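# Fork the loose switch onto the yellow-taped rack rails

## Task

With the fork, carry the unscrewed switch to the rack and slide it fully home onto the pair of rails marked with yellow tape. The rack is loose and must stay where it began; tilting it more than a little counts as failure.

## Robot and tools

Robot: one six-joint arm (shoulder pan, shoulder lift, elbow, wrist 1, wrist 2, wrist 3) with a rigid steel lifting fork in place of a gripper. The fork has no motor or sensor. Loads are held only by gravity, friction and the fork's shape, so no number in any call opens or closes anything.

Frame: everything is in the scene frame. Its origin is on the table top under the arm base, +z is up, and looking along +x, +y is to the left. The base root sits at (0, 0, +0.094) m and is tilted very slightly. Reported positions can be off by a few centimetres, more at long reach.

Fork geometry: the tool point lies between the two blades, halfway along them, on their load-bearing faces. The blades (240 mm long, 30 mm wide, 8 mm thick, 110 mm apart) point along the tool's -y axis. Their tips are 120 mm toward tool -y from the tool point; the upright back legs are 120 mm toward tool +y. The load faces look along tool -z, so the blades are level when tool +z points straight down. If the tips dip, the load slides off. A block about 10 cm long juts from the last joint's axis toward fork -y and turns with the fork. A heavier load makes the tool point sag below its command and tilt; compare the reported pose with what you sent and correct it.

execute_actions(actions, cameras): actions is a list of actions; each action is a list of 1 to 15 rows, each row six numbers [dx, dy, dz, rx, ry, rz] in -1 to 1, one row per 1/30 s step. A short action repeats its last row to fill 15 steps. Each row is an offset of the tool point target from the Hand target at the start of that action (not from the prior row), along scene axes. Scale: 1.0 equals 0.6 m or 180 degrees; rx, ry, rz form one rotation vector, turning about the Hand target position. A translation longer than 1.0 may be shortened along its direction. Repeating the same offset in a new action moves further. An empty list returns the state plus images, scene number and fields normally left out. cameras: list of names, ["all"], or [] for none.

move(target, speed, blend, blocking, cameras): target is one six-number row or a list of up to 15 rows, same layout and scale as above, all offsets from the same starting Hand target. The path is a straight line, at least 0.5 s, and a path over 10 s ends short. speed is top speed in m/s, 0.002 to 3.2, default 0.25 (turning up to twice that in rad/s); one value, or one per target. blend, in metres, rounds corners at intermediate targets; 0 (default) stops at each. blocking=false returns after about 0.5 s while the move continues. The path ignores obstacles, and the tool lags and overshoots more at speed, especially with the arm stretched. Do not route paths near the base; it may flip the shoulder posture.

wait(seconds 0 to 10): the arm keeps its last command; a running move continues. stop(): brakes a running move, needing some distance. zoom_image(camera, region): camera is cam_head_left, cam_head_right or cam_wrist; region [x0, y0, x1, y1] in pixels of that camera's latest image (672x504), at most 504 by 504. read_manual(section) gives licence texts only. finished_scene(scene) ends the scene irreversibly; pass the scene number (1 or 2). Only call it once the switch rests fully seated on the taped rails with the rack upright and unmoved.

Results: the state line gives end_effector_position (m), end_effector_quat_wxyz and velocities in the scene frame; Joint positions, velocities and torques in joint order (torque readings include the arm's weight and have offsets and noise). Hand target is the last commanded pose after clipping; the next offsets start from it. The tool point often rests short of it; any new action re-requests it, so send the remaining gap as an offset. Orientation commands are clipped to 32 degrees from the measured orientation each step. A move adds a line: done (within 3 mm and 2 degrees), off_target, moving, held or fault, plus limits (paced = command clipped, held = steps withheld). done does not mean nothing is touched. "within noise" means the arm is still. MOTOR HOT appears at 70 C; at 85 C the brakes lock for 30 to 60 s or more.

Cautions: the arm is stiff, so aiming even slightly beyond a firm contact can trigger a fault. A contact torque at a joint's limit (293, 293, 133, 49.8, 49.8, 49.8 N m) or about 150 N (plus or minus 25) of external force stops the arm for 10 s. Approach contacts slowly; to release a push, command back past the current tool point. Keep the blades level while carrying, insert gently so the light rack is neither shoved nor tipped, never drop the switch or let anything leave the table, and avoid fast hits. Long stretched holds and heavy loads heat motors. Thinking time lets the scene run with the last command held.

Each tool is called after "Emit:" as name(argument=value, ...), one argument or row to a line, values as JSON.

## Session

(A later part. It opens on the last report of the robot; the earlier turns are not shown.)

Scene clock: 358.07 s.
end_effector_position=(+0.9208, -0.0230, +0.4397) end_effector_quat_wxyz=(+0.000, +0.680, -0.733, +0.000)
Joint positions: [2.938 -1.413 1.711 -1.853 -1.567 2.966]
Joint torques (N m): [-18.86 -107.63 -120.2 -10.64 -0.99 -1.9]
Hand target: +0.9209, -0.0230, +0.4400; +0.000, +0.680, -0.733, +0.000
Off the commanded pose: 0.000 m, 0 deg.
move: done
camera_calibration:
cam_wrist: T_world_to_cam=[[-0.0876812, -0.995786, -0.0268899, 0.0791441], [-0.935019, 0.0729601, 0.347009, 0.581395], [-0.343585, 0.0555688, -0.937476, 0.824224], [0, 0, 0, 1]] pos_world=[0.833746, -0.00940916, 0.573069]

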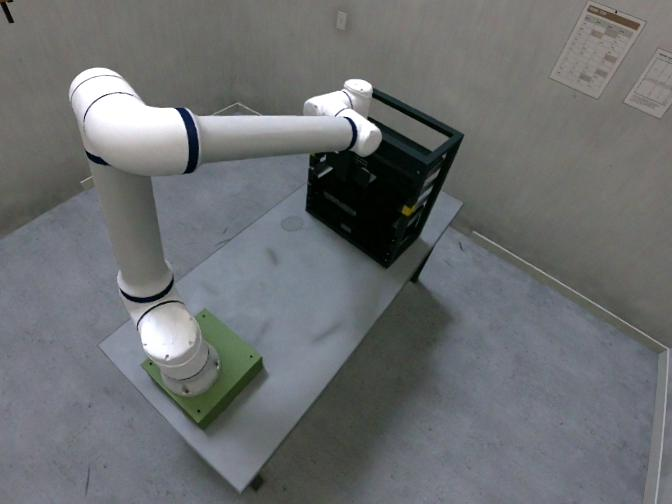

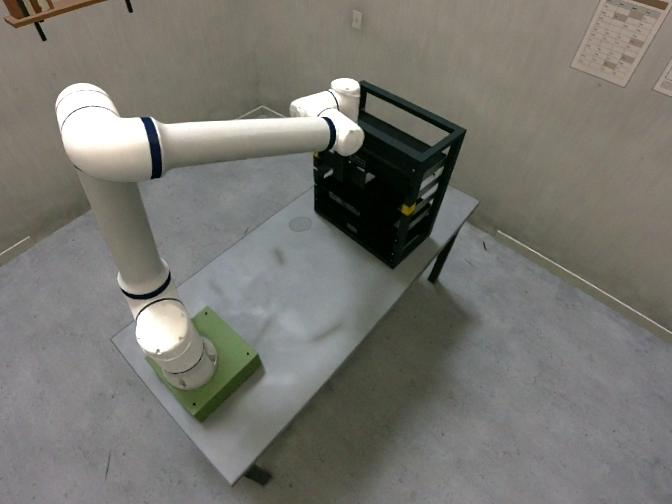

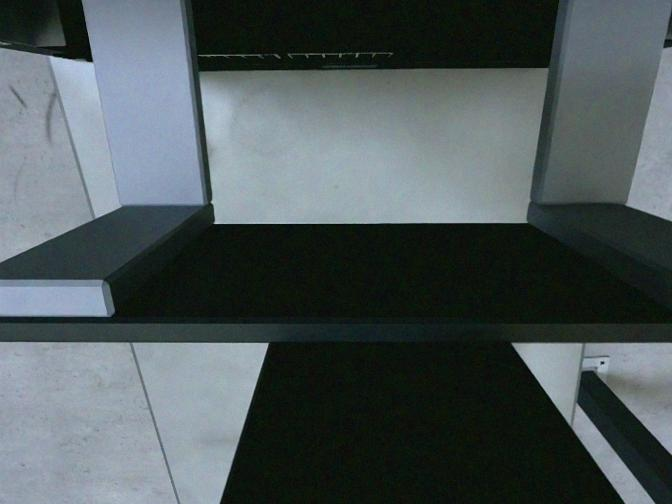

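Emit:
move(
  target=[0, 0, 0.005, 0, 0, 0],
  speed=0.02,
)

Emit:
move(
  target=[0, 0, 0.005, 0, 0, 0],
  speed=0.02,
)

Emit:
move(
  target=[0, 0, 0.00667, 0, 0, 0],
  speed=0.02,
  cameras=["all"],
)

Emit:
zoom_image(
  camera="cam_head_right",
  region=[300, 70, 480, 270],
)

Emit:
zoom_image(
  camera="cam_head_left",
  region=[300, 70, 480, 270],
)

Scene clock: 365.53 s.
end_effector_position=(+0.9208, -0.0230, +0.4428) end_effector_quat_wxyz=(+0.000, +0.680, -0.733, +0.000)
Joint positions: [2.938 -1.415 1.707 -1.848 -1.567 2.966]
Joint torques (N m): [-20.34 -128.68 -142.01 -18.43 -0.12 -1.83]
Hand target: +0.9209, -0.0230, +0.4430; +0.000, +0.680, -0.733, +0.000
Off the commanded pose: 0.000 m, 0 deg.
move: done

Scene clock: 366.23 s.
end_effector_position=(+0.9208, -0.0230, +0.4458) end_effector_quat_wxyz=(+0.000, +0.680, -0.733, +0.000)
Joint positions: [2.938 -1.416 1.703 -1.843 -1.567 2.966]
Joint torques (N m): [-21.56 -129.63 -143.58 -18.34 1.62 -1.94]
Hand target: +0.9209, -0.0230, +0.4460; +0.000, +0.680, -0.733, +0.000
Off the commanded pose: 0.000 m, 0 deg.
move: done

Scene clock: 366.93 s.
end_effector_position=(+0.9208, -0.0230, +0.4498) end_effector_quat_wxyz=(+0.000, +0.680, -0.733, +0.000)
Joint positions: [2.938 -1.418 1.698 -1.836 -1.567 2.966]
Joint torques (N m): [-23.17 -129.65 -141.25 -18.26 1.78 -2.33]
Hand target: +0.9209, -0.0230, +0.4500; +0.000, +0.680, -0.733, +0.000
Off the commanded pose: 0.000 m, 0 deg.
move: done
camera_calibration:
cam_wrist: T_world_to_cam=[[-0.0876807, -0.995785, -0.0269062, 0.0794248], [-0.935096, 0.0729663, 0.346802, 0.578075], [-0.343377, 0.0555677, -0.937553, 0.833563], [0, 0, 0, 1]] pos_world=[0.833746, -0.00940916, 0.583169]

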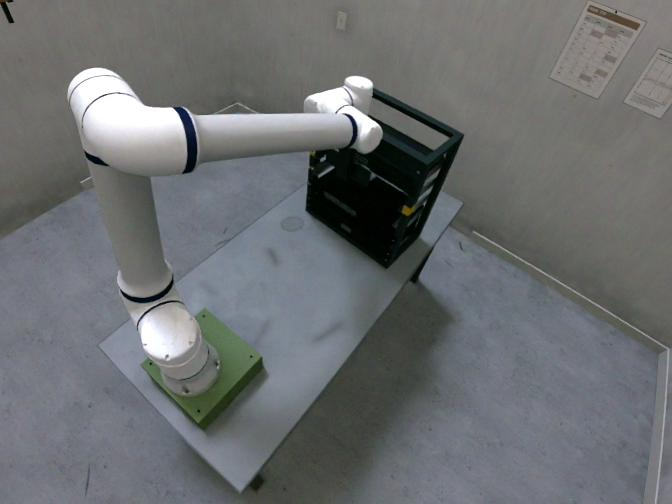

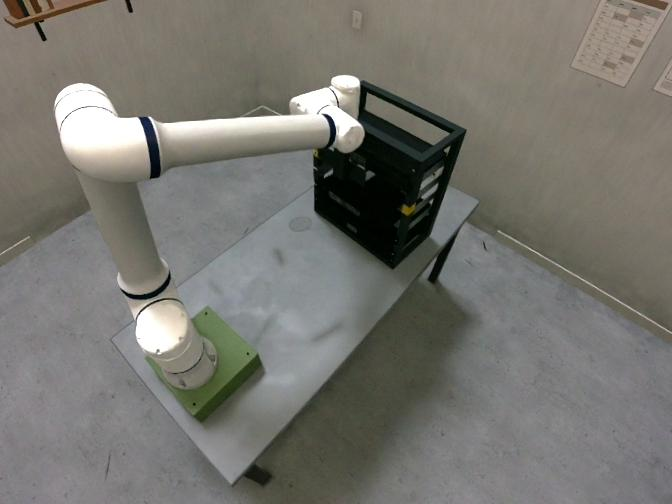

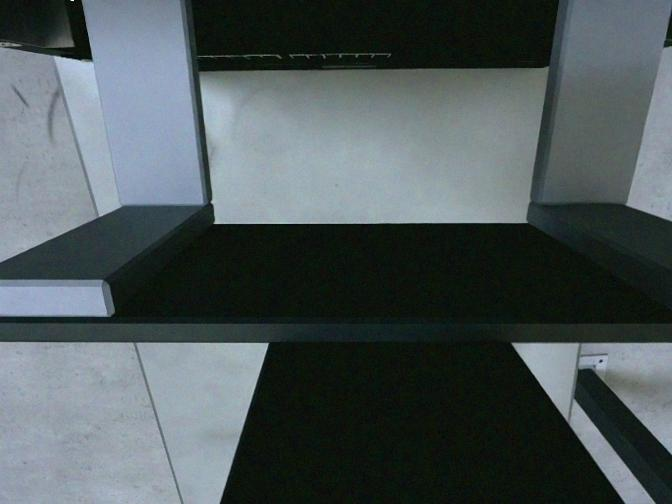

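Scaled by 2.520.

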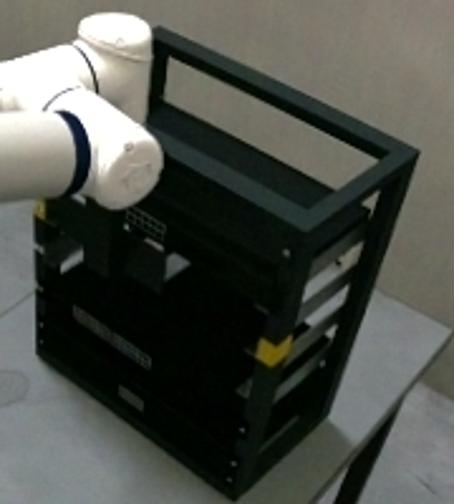

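Scaled by 2.520.

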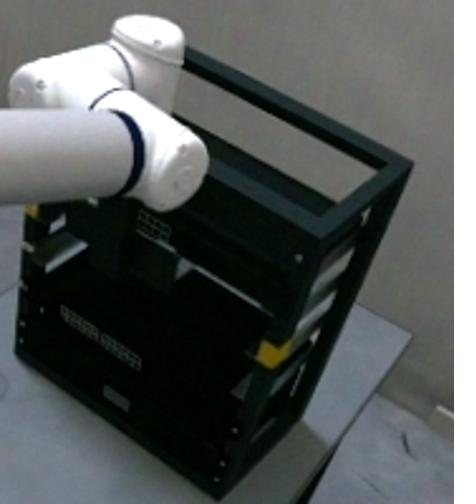

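Emit:
zoom_image(
  camera="cam_head_right",
  region=[400, 120, 470, 220],
)

Emit:
zoom_image(
  camera="cam_head_left",
  region=[360, 130, 470, 220],
)

Scaled by 5.040.

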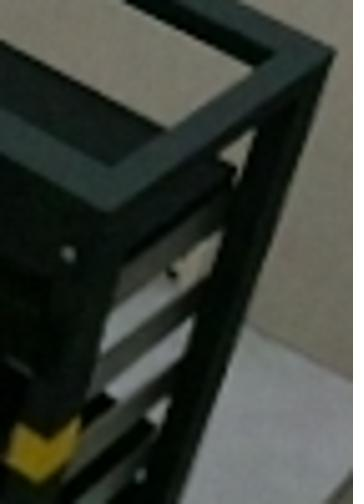

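Scaled by 4.582.

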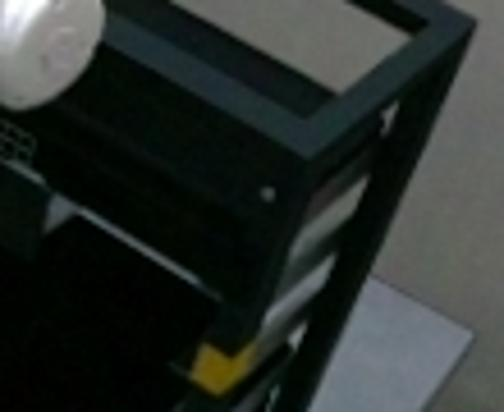

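Emit:
move(
  target=[-0.133, 0.01, 0, 0, 0, 0],
  speed=0.08,
  cameras=["all"],
)

Emit:
zoom_image(
  camera="cam_head_right",
  region=[300, 70, 480, 270],
)

Emit:
zoom_image(
  camera="cam_head_left",
  region=[300, 70, 480, 270],
)

Scene clock: 400.33 s.
end_effector_position=(+0.8412, -0.0171, +0.4500) end_effector_quat_wxyz=(+0.000, +0.680, -0.733, +0.000)
Joint positions: [2.917 -1.549 1.839 -1.846 -1.568 2.946]
Joint torques (N m): [-23.51 -110.39 -117.62 -23.42 1.05 -2.21]
Hand target: +0.8411, -0.0170, +0.4500; +0.000, +0.680, -0.733, +0.000
Off the commanded pose: 0.000 m, 0 deg.
move: done
camera_calibration:
cam_wrist: T_world_to_cam=[[-0.0876474, -0.995791, -0.0268125, 0.0783459], [-0.935098, 0.0729677, 0.346795, 0.50314], [-0.343378, 0.055468, -0.937558, 0.806089], [0, 0, 0, 1]] pos_world=[0.754146, -0.00340901, 0.583369]

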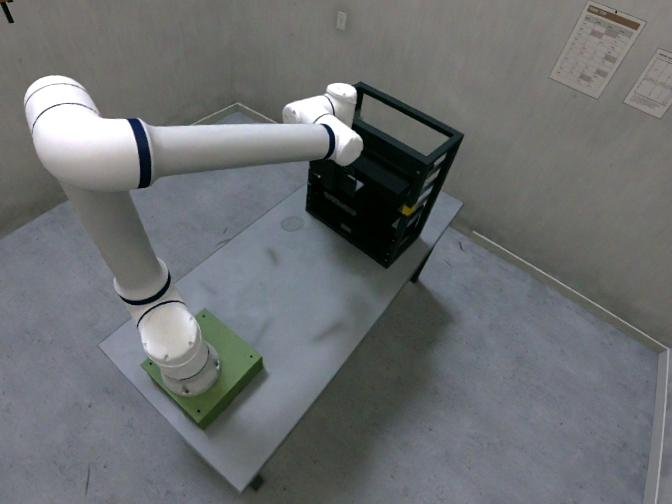

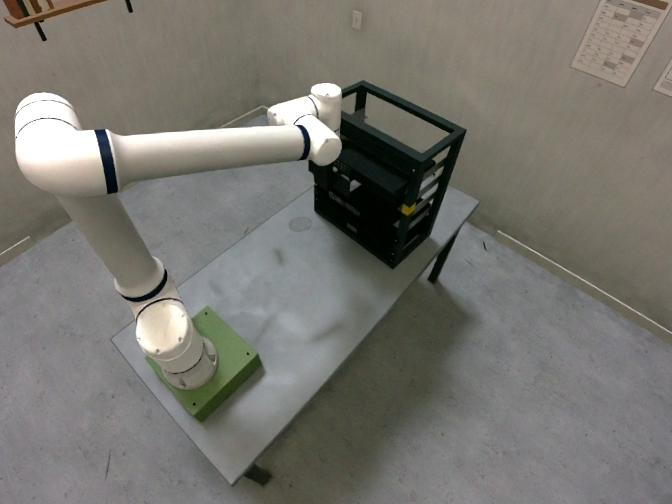

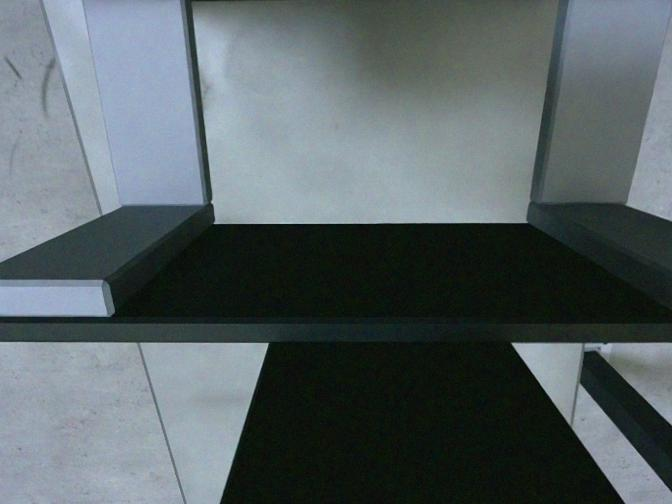

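Scaled by 2.520.

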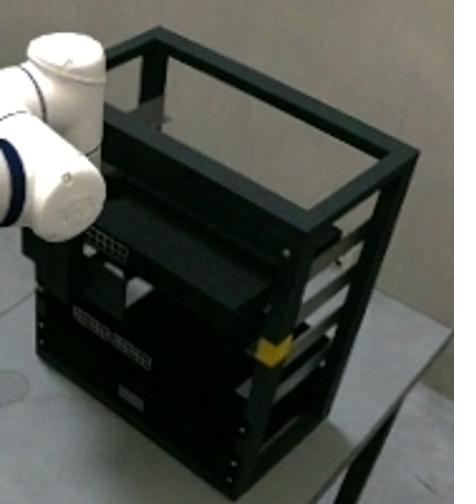

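Scaled by 2.520.

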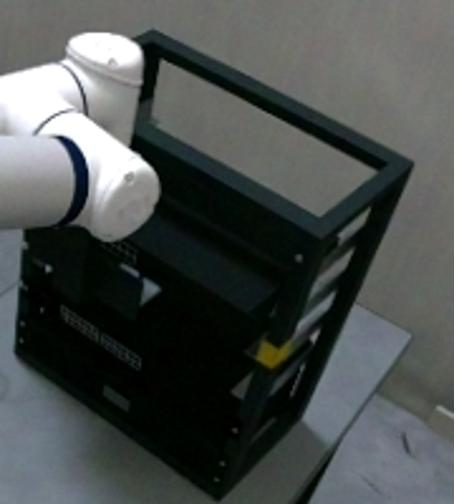

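Emit:
move(
  target=[
    [0, 0, -0.0167, 0, 0, 0],
    [0, 0, -0.0417, 0, 0, 0],
    [0.1014, -0.0076, -0.0417, 0, 0, 0],
  ],
  speed=[0.04, 0.03, 0.1],
  blend=[0.003, 0, 0],
  cameras=["all"],
)

Emit:
zoom_image(
  camera="cam_head_right",
  region=[300, 70, 480, 270],
)

Emit:
zoom_image(
  camera="cam_head_left",
  region=[300, 70, 480, 270],
)

Scene clock: 406.73 s.
end_effector_position=(+0.9017, -0.0216, +0.4250) end_effector_quat_wxyz=(+0.000, +0.680, -0.733, +0.000)
Joint positions: [2.933 -1.437 1.765 -1.884 -1.567 2.962]
Joint torques (N m): [10.06 -62.97 -98.33 -5.27 0.55 3.26]
Hand target: +0.9019, -0.0216, +0.4250; +0.000, +0.680, -0.733, +0.000
Off the commanded pose: 0.000 m, 0 deg.
move: done
camera_calibration:
cam_wrist: T_world_to_cam=[[-0.0876807, -0.995785, -0.0269062, 0.0785738], [-0.935096, 0.0729663, 0.346802, 0.568741], [-0.343377, 0.0555677, -0.937553, 0.803576], [0, 0, 0, 1]] pos_world=[0.814646, -0.00790916, 0.558269]

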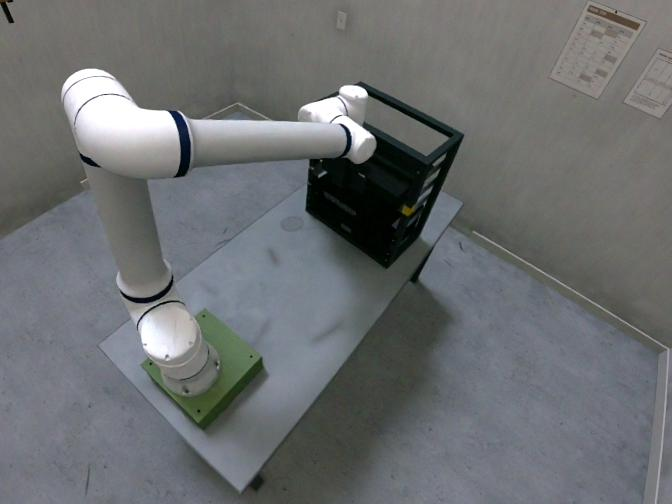

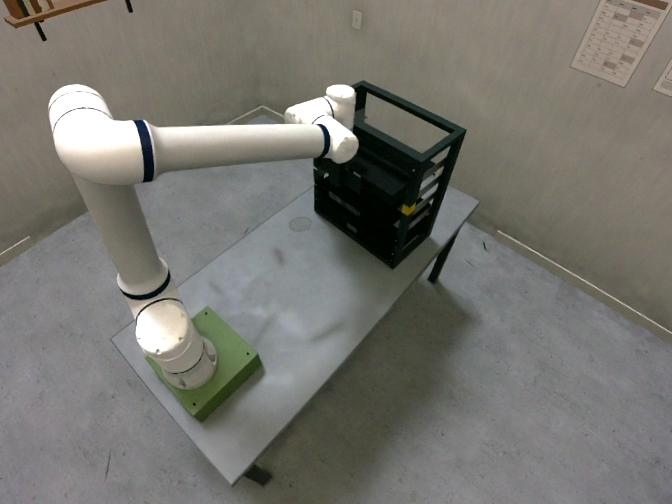

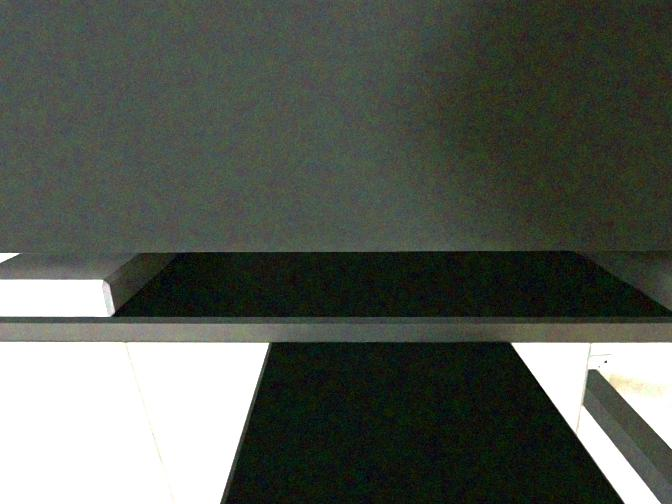

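Scaled by 2.520.

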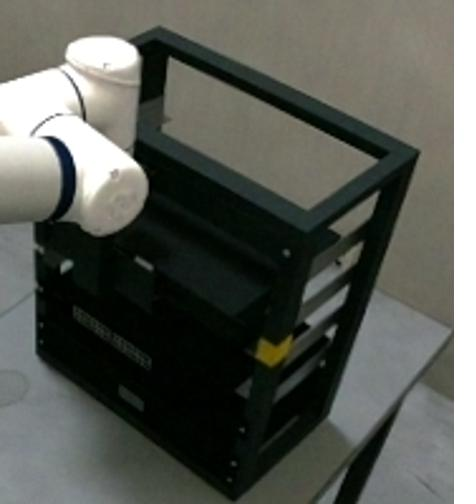

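Scaled by 2.520.

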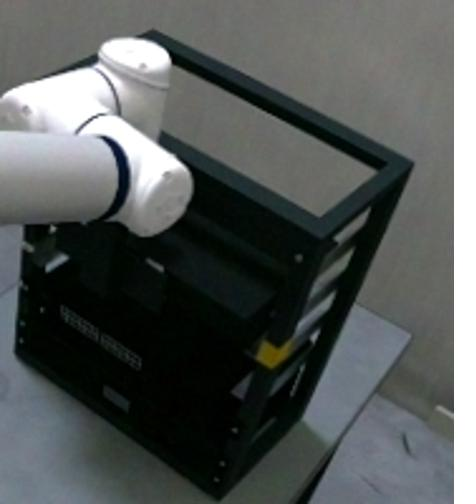

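Emit:
move(
  target=[
    [-0.0083, 0.0006, 0, 0, 0, 0],
    [-0.0083, 0.0006, 0.018, 0, 0, 0],
    [-0.0083, 0.0006, 0.0417, 0, 0, 0],
  ],
  speed=[0.05, 0.05, 0.03],
  blend=[0, 0.002, 0],
  cameras=["all"],
)

Emit:
zoom_image(
  camera="cam_head_right",
  region=[300, 70, 480, 270],
)

Scene clock: 417.40 s.
end_effector_position=(+0.8969, -0.0212, +0.4497) end_effector_quat_wxyz=(+0.000, +0.680, -0.733, +0.000)
Joint positions: [2.932 -1.457 1.742 -1.841 -1.567 2.96]
Joint torques (N m): [-21.83 -121.33 -139.56 -15.84 2.17 -1.65]
Hand target: +0.8969, -0.0212, +0.4500; +0.000, +0.680, -0.733, +0.000
Off the commanded pose: 0.000 m, 0 deg.
move: done
camera_calibration:
cam_wrist: T_world_to_cam=[[-0.0876474, -0.995791, -0.0268125, 0.0790375], [-0.935098, 0.0729677, 0.346795, 0.555636], [-0.343378, 0.055468, -0.937558, 0.825167], [0, 0, 0, 1]] pos_world=[0.809846, -0.00760901, 0.583069]

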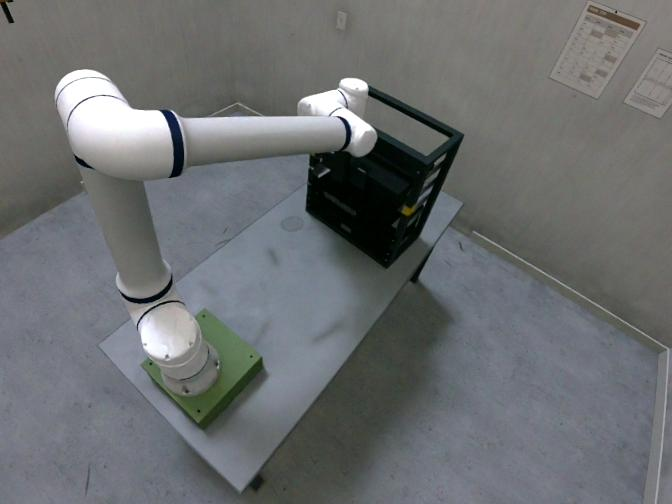

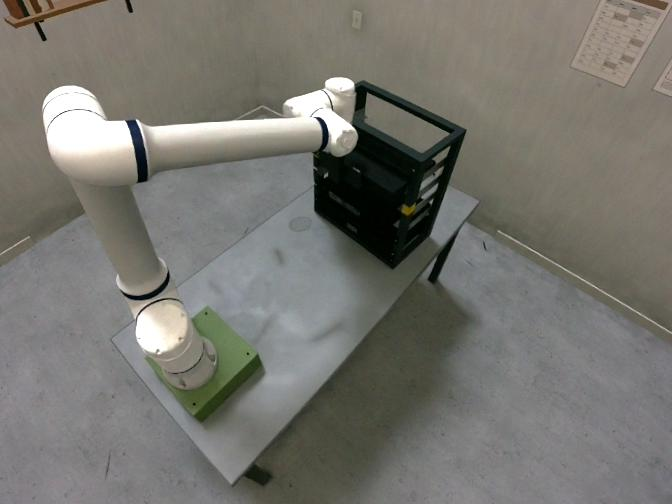

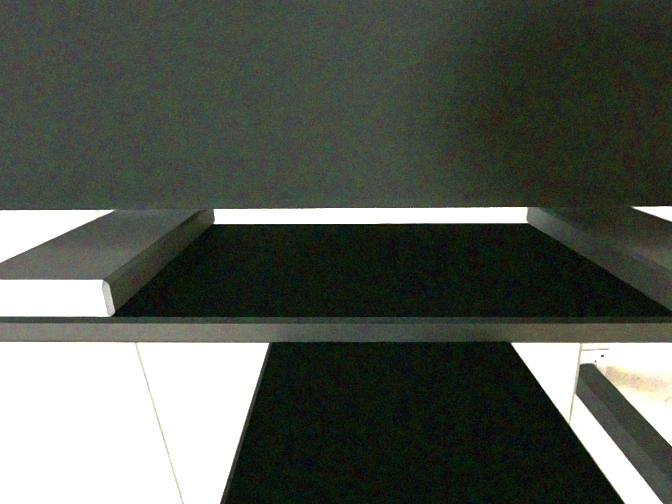

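Scaled by 2.520.

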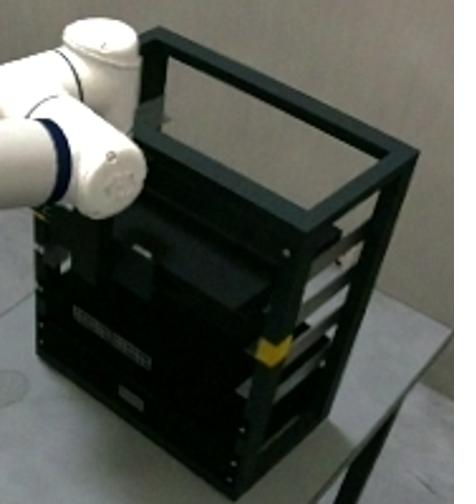

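Emit:
move(
  target=[-0.4155, 0.0313, 0, 0, 0, 0],
  speed=0.1,
  cameras=["all"],
)

Emit:
zoom_image(
  camera="cam_head_right",
  region=[230, 70, 480, 280],
)

Emit:
zoom_image(
  camera="cam_head_left",
  region=[230, 70, 480, 280],
)

Scene clock: 427.17 s.
end_effector_position=(+0.6478, -0.0025, +0.4500) end_effector_quat_wxyz=(+0.000, +0.680, -0.733, +0.000)
Joint positions: [2.839 -1.9 2.126 -1.782 -1.569 2.867]
Joint torques (N m): [-22.34 -65 -117.36 -16.03 2.42 -2]
Hand target: +0.6476, -0.0024, +0.4500; +0.000, +0.680, -0.733, +0.000
Off the commanded pose: 0.000 m, 0 deg.
move: done
camera_calibration:
cam_wrist: T_world_to_cam=[[-0.0876474, -0.995791, -0.0268125, 0.0759334], [-0.935098, 0.0729677, 0.346795, 0.321227], [-0.343378, 0.055468, -0.937558, 0.73887], [0, 0, 0, 1]] pos_world=[0.560746, 0.011191, 0.583369]

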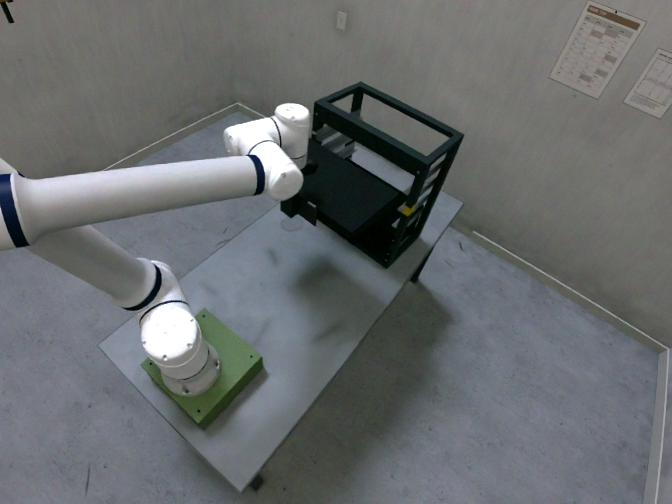

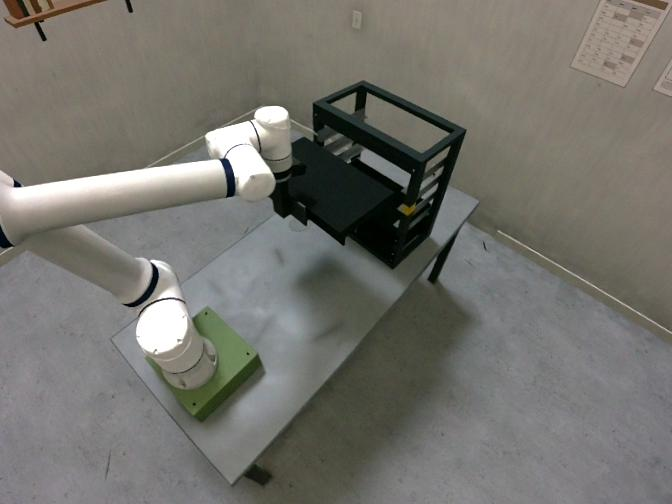

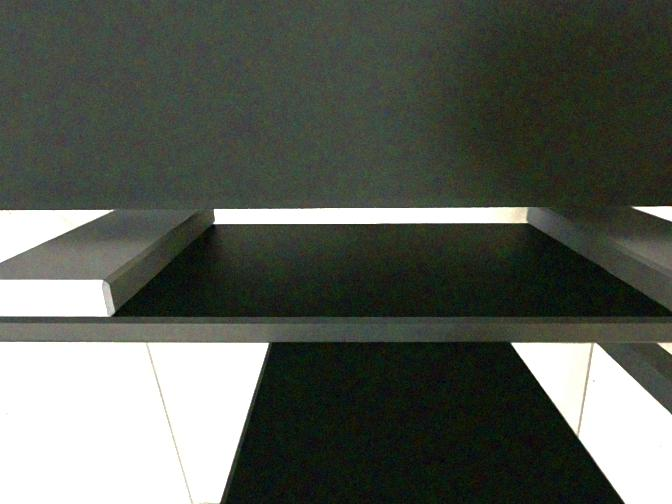

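Scaled by 2.016.

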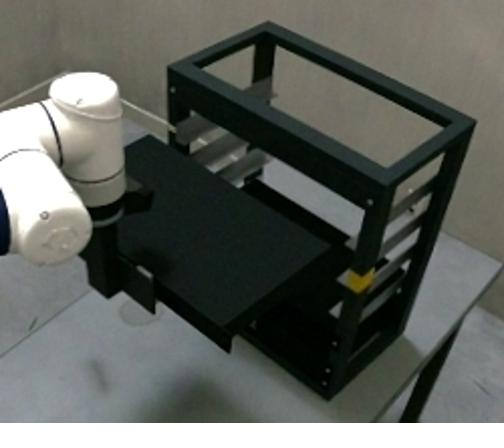

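Scaled by 2.016.

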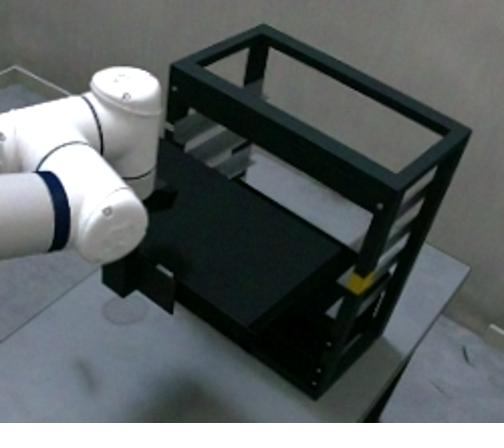

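Emit:
zoom_image(
  camera="cam_head_right",
  region=[270, 130, 430, 260],
)

Emit:
zoom_image(
  camera="cam_head_left",
  region=[290, 130, 430, 260],
)

Scaled by 3.150.

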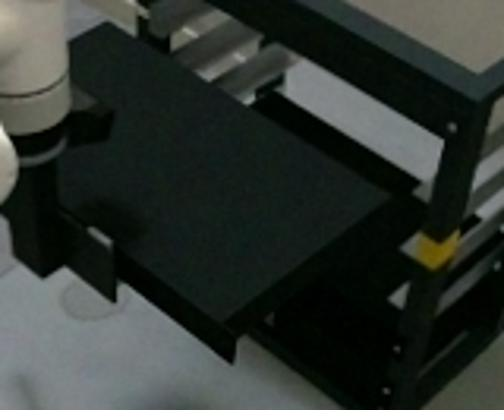

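Scaled by 3.600.

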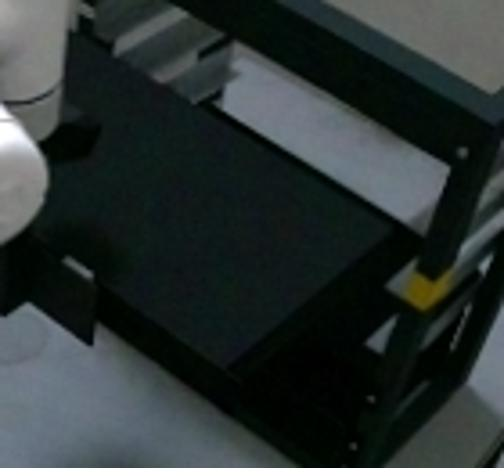

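Emit:
move(
  target=[
    [0, 0, -0.1367, 0, 0, 0],
    [0.2, -0.01507, -0.1367, 0, 0, 0],
  ],
  speed=[0.12, 0.08],
  blend=[0, 0],
  cameras=["all"],
)

Emit:
zoom_image(
  camera="cam_head_right",
  region=[290, 110, 450, 270],
)

Emit:
zoom_image(
  camera="cam_head_left",
  region=[290, 110, 450, 270],
)

Scene clock: 456.33 s.
end_effector_position=(+0.7674, -0.0115, +0.3680) end_effector_quat_wxyz=(+0.000, +0.680, -0.733, +0.000)
Joint positions: [2.894 -1.626 2.067 -1.997 -1.568 2.922]
Joint torques (N m): [9.41 -67.76 -133.31 -21.06 1.63 3.35]
Hand target: +0.7676, -0.0115, +0.3680; +0.000, +0.680, -0.733, +0.000
Off the commanded pose: 0.000 m, 0 deg.
move: done
camera_calibration:
cam_wrist: T_world_to_cam=[[-0.0876807, -0.995785, -0.0269062, 0.0753221], [-0.935096, 0.0729663, 0.346802, 0.462188], [-0.343377, 0.0555677, -0.937553, 0.703459], [0, 0, 0, 1]] pos_world=[0.680346, 0.00219084, 0.501269]

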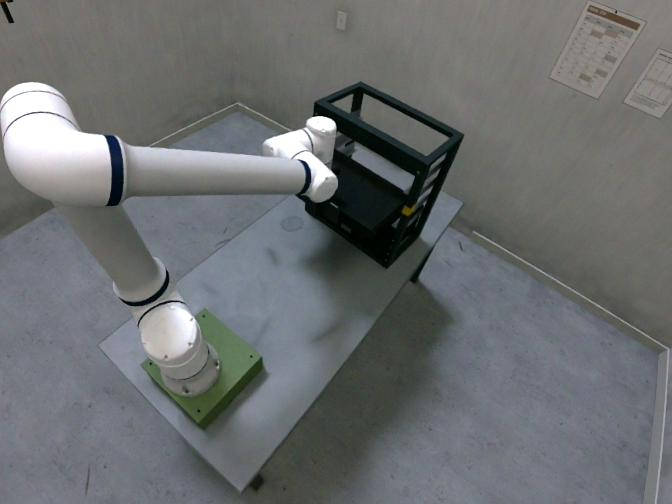

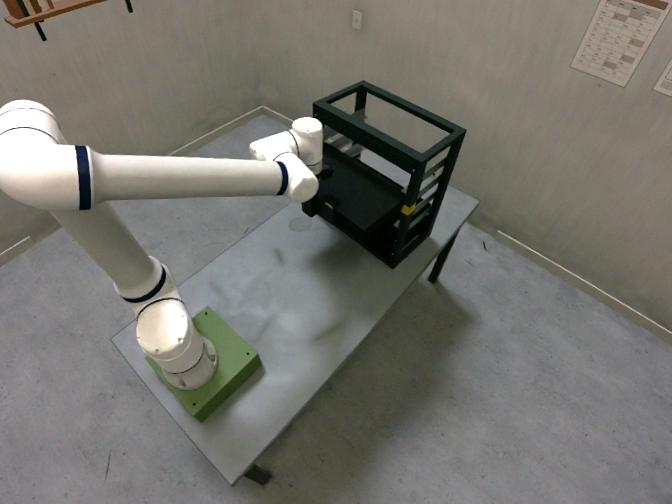

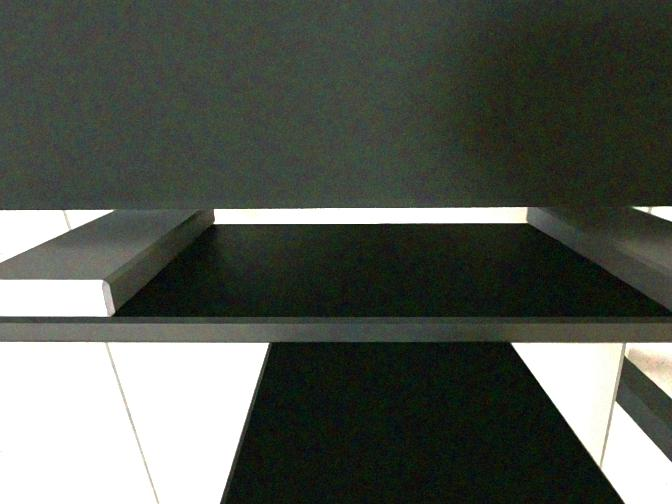

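Scaled by 3.150.

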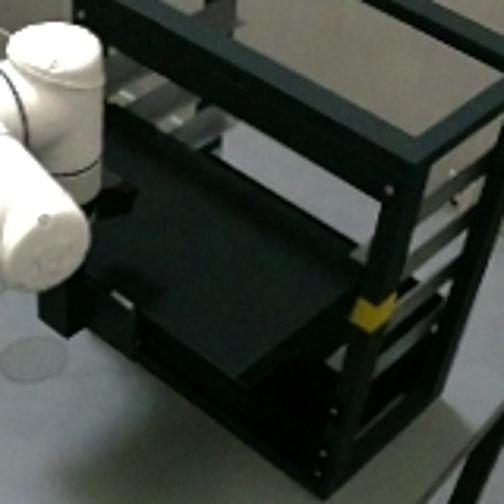

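Scaled by 3.150.

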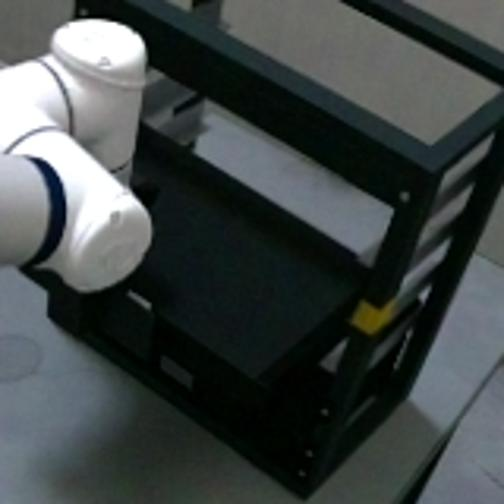

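Emit:
move(
  target=[0.2405, -0.0181, 0, 0, 0, 0],
  speed=0.09,
  cameras=["all"],
)

Emit:
zoom_image(
  camera="cam_head_right",
  region=[290, 110, 450, 270],
)

Emit:
zoom_image(
  camera="cam_head_left",
  region=[290, 110, 450, 270],
)

Scene clock: 461.93 s.
end_effector_position=(+0.9117, -0.0223, +0.3680) end_effector_quat_wxyz=(+0.000, +0.680, -0.733, +0.000)
Joint positions: [2.936 -1.387 1.814 -1.983 -1.567 2.964]
Joint torques (N m): [9.27 -99.8 -133.96 -15.86 0.77 3.38]
Hand target: +0.9119, -0.0224, +0.3680; +0.000, +0.680, -0.733, +0.000
Off the commanded pose: 0.000 m, 0 deg.
move: done
camera_calibration:
cam_wrist: T_world_to_cam=[[-0.0876807, -0.995785, -0.0269062, 0.0771204], [-0.935096, 0.0729663, 0.346802, 0.597918], [-0.343377, 0.0555677, -0.937553, 0.753614], [0, 0, 0, 1]] pos_world=[0.824646, -0.00870916, 0.501269]

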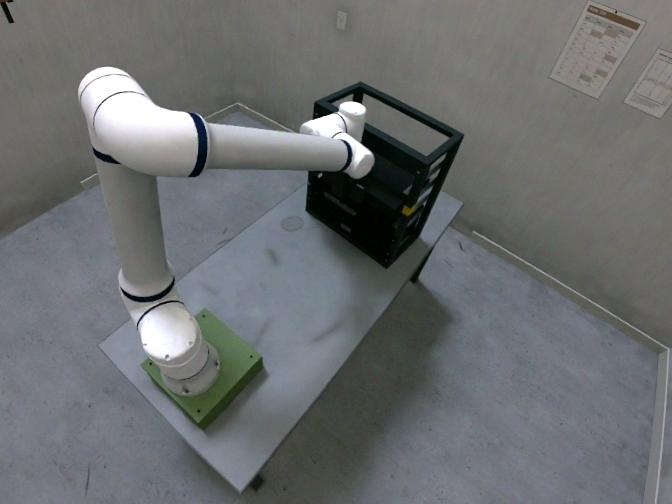

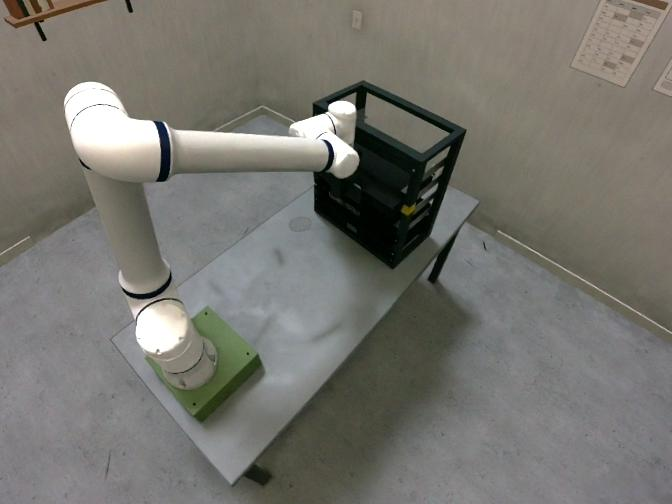

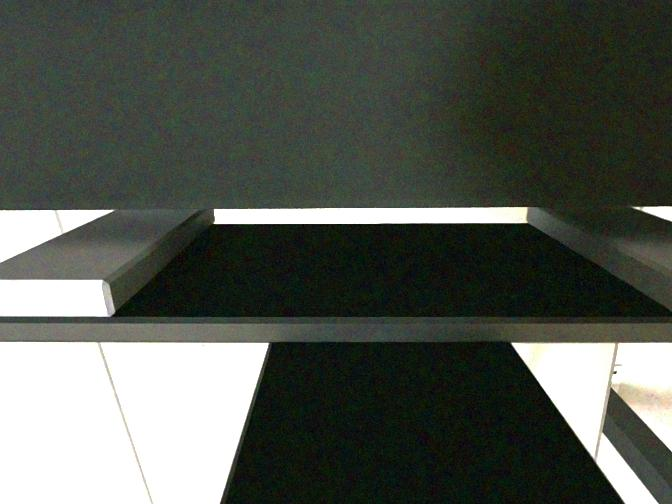

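Scaled by 3.150.

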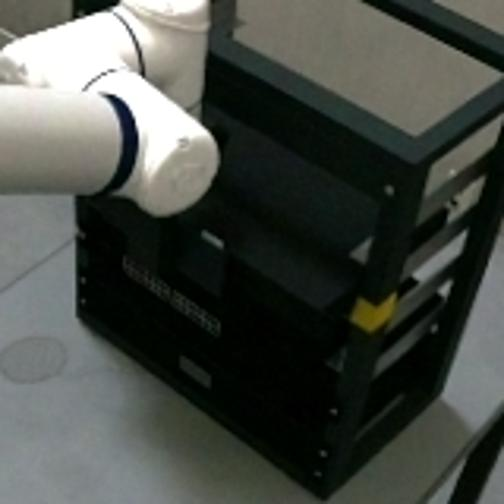

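Scaled by 3.150.

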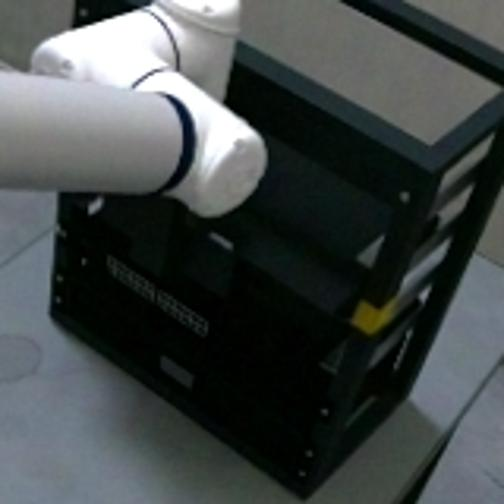

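Emit:
move(
  target=[
    [0, 0, -0.025, 0, 0, 0],
    [0, 0, -0.05, 0, 0, 0],
  ],
  speed=[0.05, 0.025],
  blend=[0.002, 0],
  cameras=["all"],
)

Scene clock: 476.13 s.
end_effector_position=(+0.9119, -0.0224, +0.3381) end_effector_quat_wxyz=(+0.000, +0.680, -0.733, +0.000)
Joint positions: [2.936 -1.366 1.845 -2.036 -1.567 2.964]
Joint torques (N m): [10.11 -66.75 -70.11 -10.64 0.46 2.84]
Hand target: +0.9119, -0.0224, +0.3380; +0.000, +0.680, -0.733, +0.000
Off the commanded pose: 0.000 m, 0 deg.
move: done
camera_calibration:
cam_wrist: T_world_to_cam=[[-0.0876807, -0.995785, -0.0269062, 0.0763361], [-0.935096, 0.0729663, 0.346802, 0.608439], [-0.343377, 0.0555677, -0.937553, 0.725744], [0, 0, 0, 1]] pos_world=[0.824846, -0.00870916, 0.471469]

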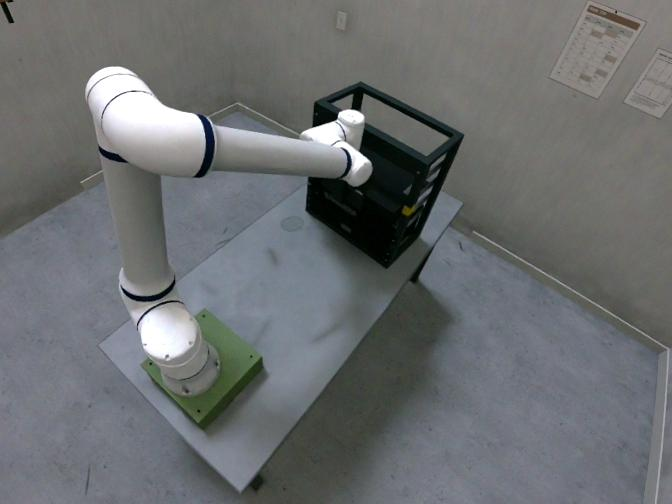

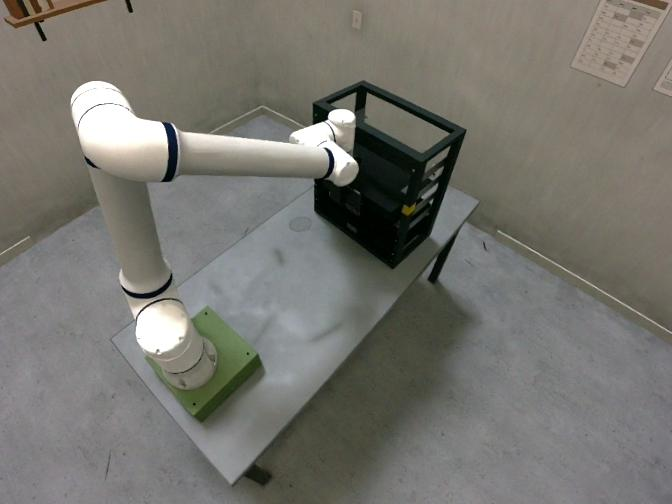

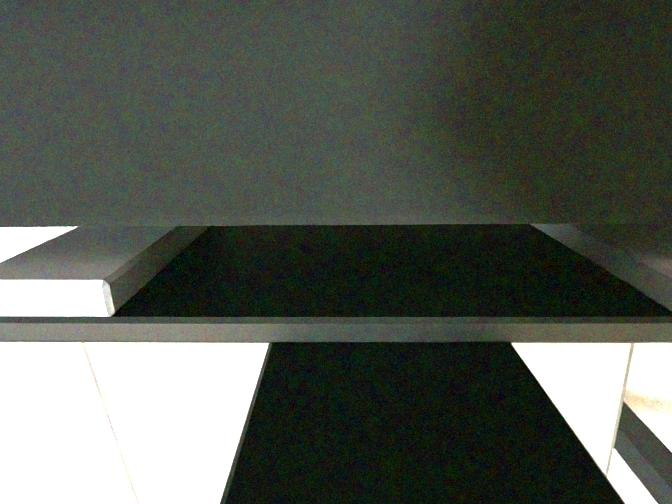

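Emit:
move(
  target=[
    [-0.4321, 0.0325, 0, 0, 0, 0],
    [-0.4321, 0.0325, 0.0658, 0, 0, 0],
    [-0.3989, 0.03, 0.0658, 0, 0, 0],
  ],
  speed=[0.18, 0.1, 0.06],
  blend=[0.005, 0.003, 0],
  cameras=["all"],
)

Emit:
zoom_image(
  camera="cam_head_right",
  region=[290, 110, 450, 270],
)

Emit:
zoom_image(
  camera="cam_head_left",
  region=[290, 110, 450, 270],
)

Scene clock: 492.50 s.
end_effector_position=(+0.6724, -0.0043, +0.3774) end_effector_quat_wxyz=(+0.000, +0.680, -0.733, +0.000)
Joint positions: [2.853 -1.81 2.198 -1.945 -1.569 2.881]
Joint torques (N m): [11.71 -21.73 -97.8 -10.04 1.48 3.34]
Hand target: +0.6726, -0.0044, +0.3774; +0.000, +0.680, -0.733, +0.000
Off the commanded pose: 0.000 m, 0 deg.
move: done
camera_calibration:
cam_wrist: T_world_to_cam=[[-0.0876807, -0.995785, -0.0269062, 0.0743181], [-0.935096, 0.0729663, 0.346802, 0.369541], [-0.343377, 0.0555677, -0.937553, 0.67935], [0, 0, 0, 1]] pos_world=[0.585346, 0.00929084, 0.510769]

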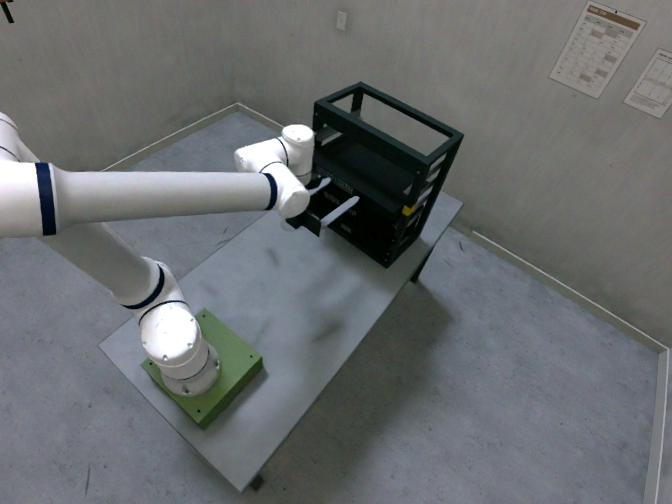

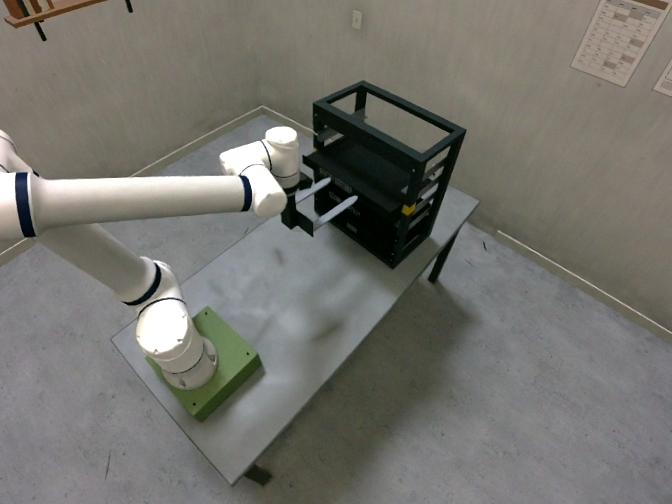

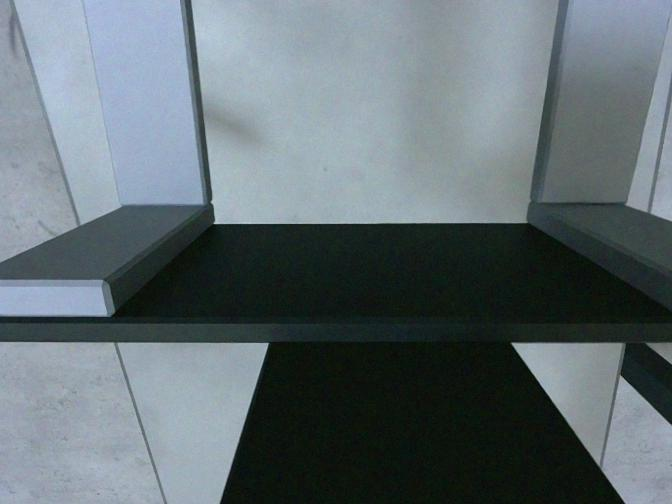

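Scaled by 3.150.

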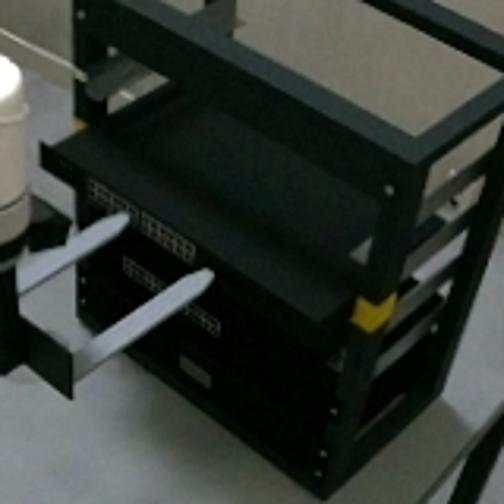

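Scaled by 3.150.

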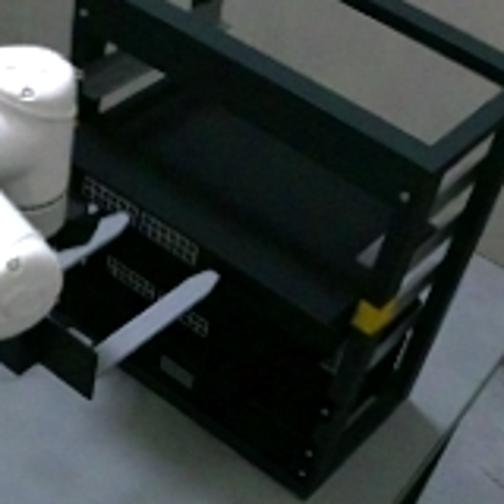

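Emit:
zoom_image(
  camera="cam_head_right",
  region=[300, 150, 380, 230],
)

Emit:
zoom_image(
  camera="cam_head_left",
  region=[310, 150, 390, 230],
)

Scaled by 6.300.

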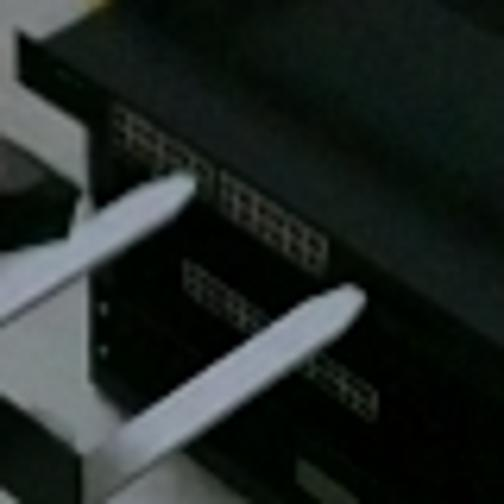

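Scaled by 6.300.

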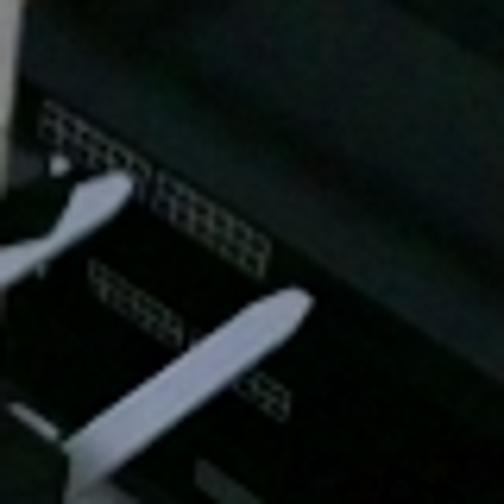

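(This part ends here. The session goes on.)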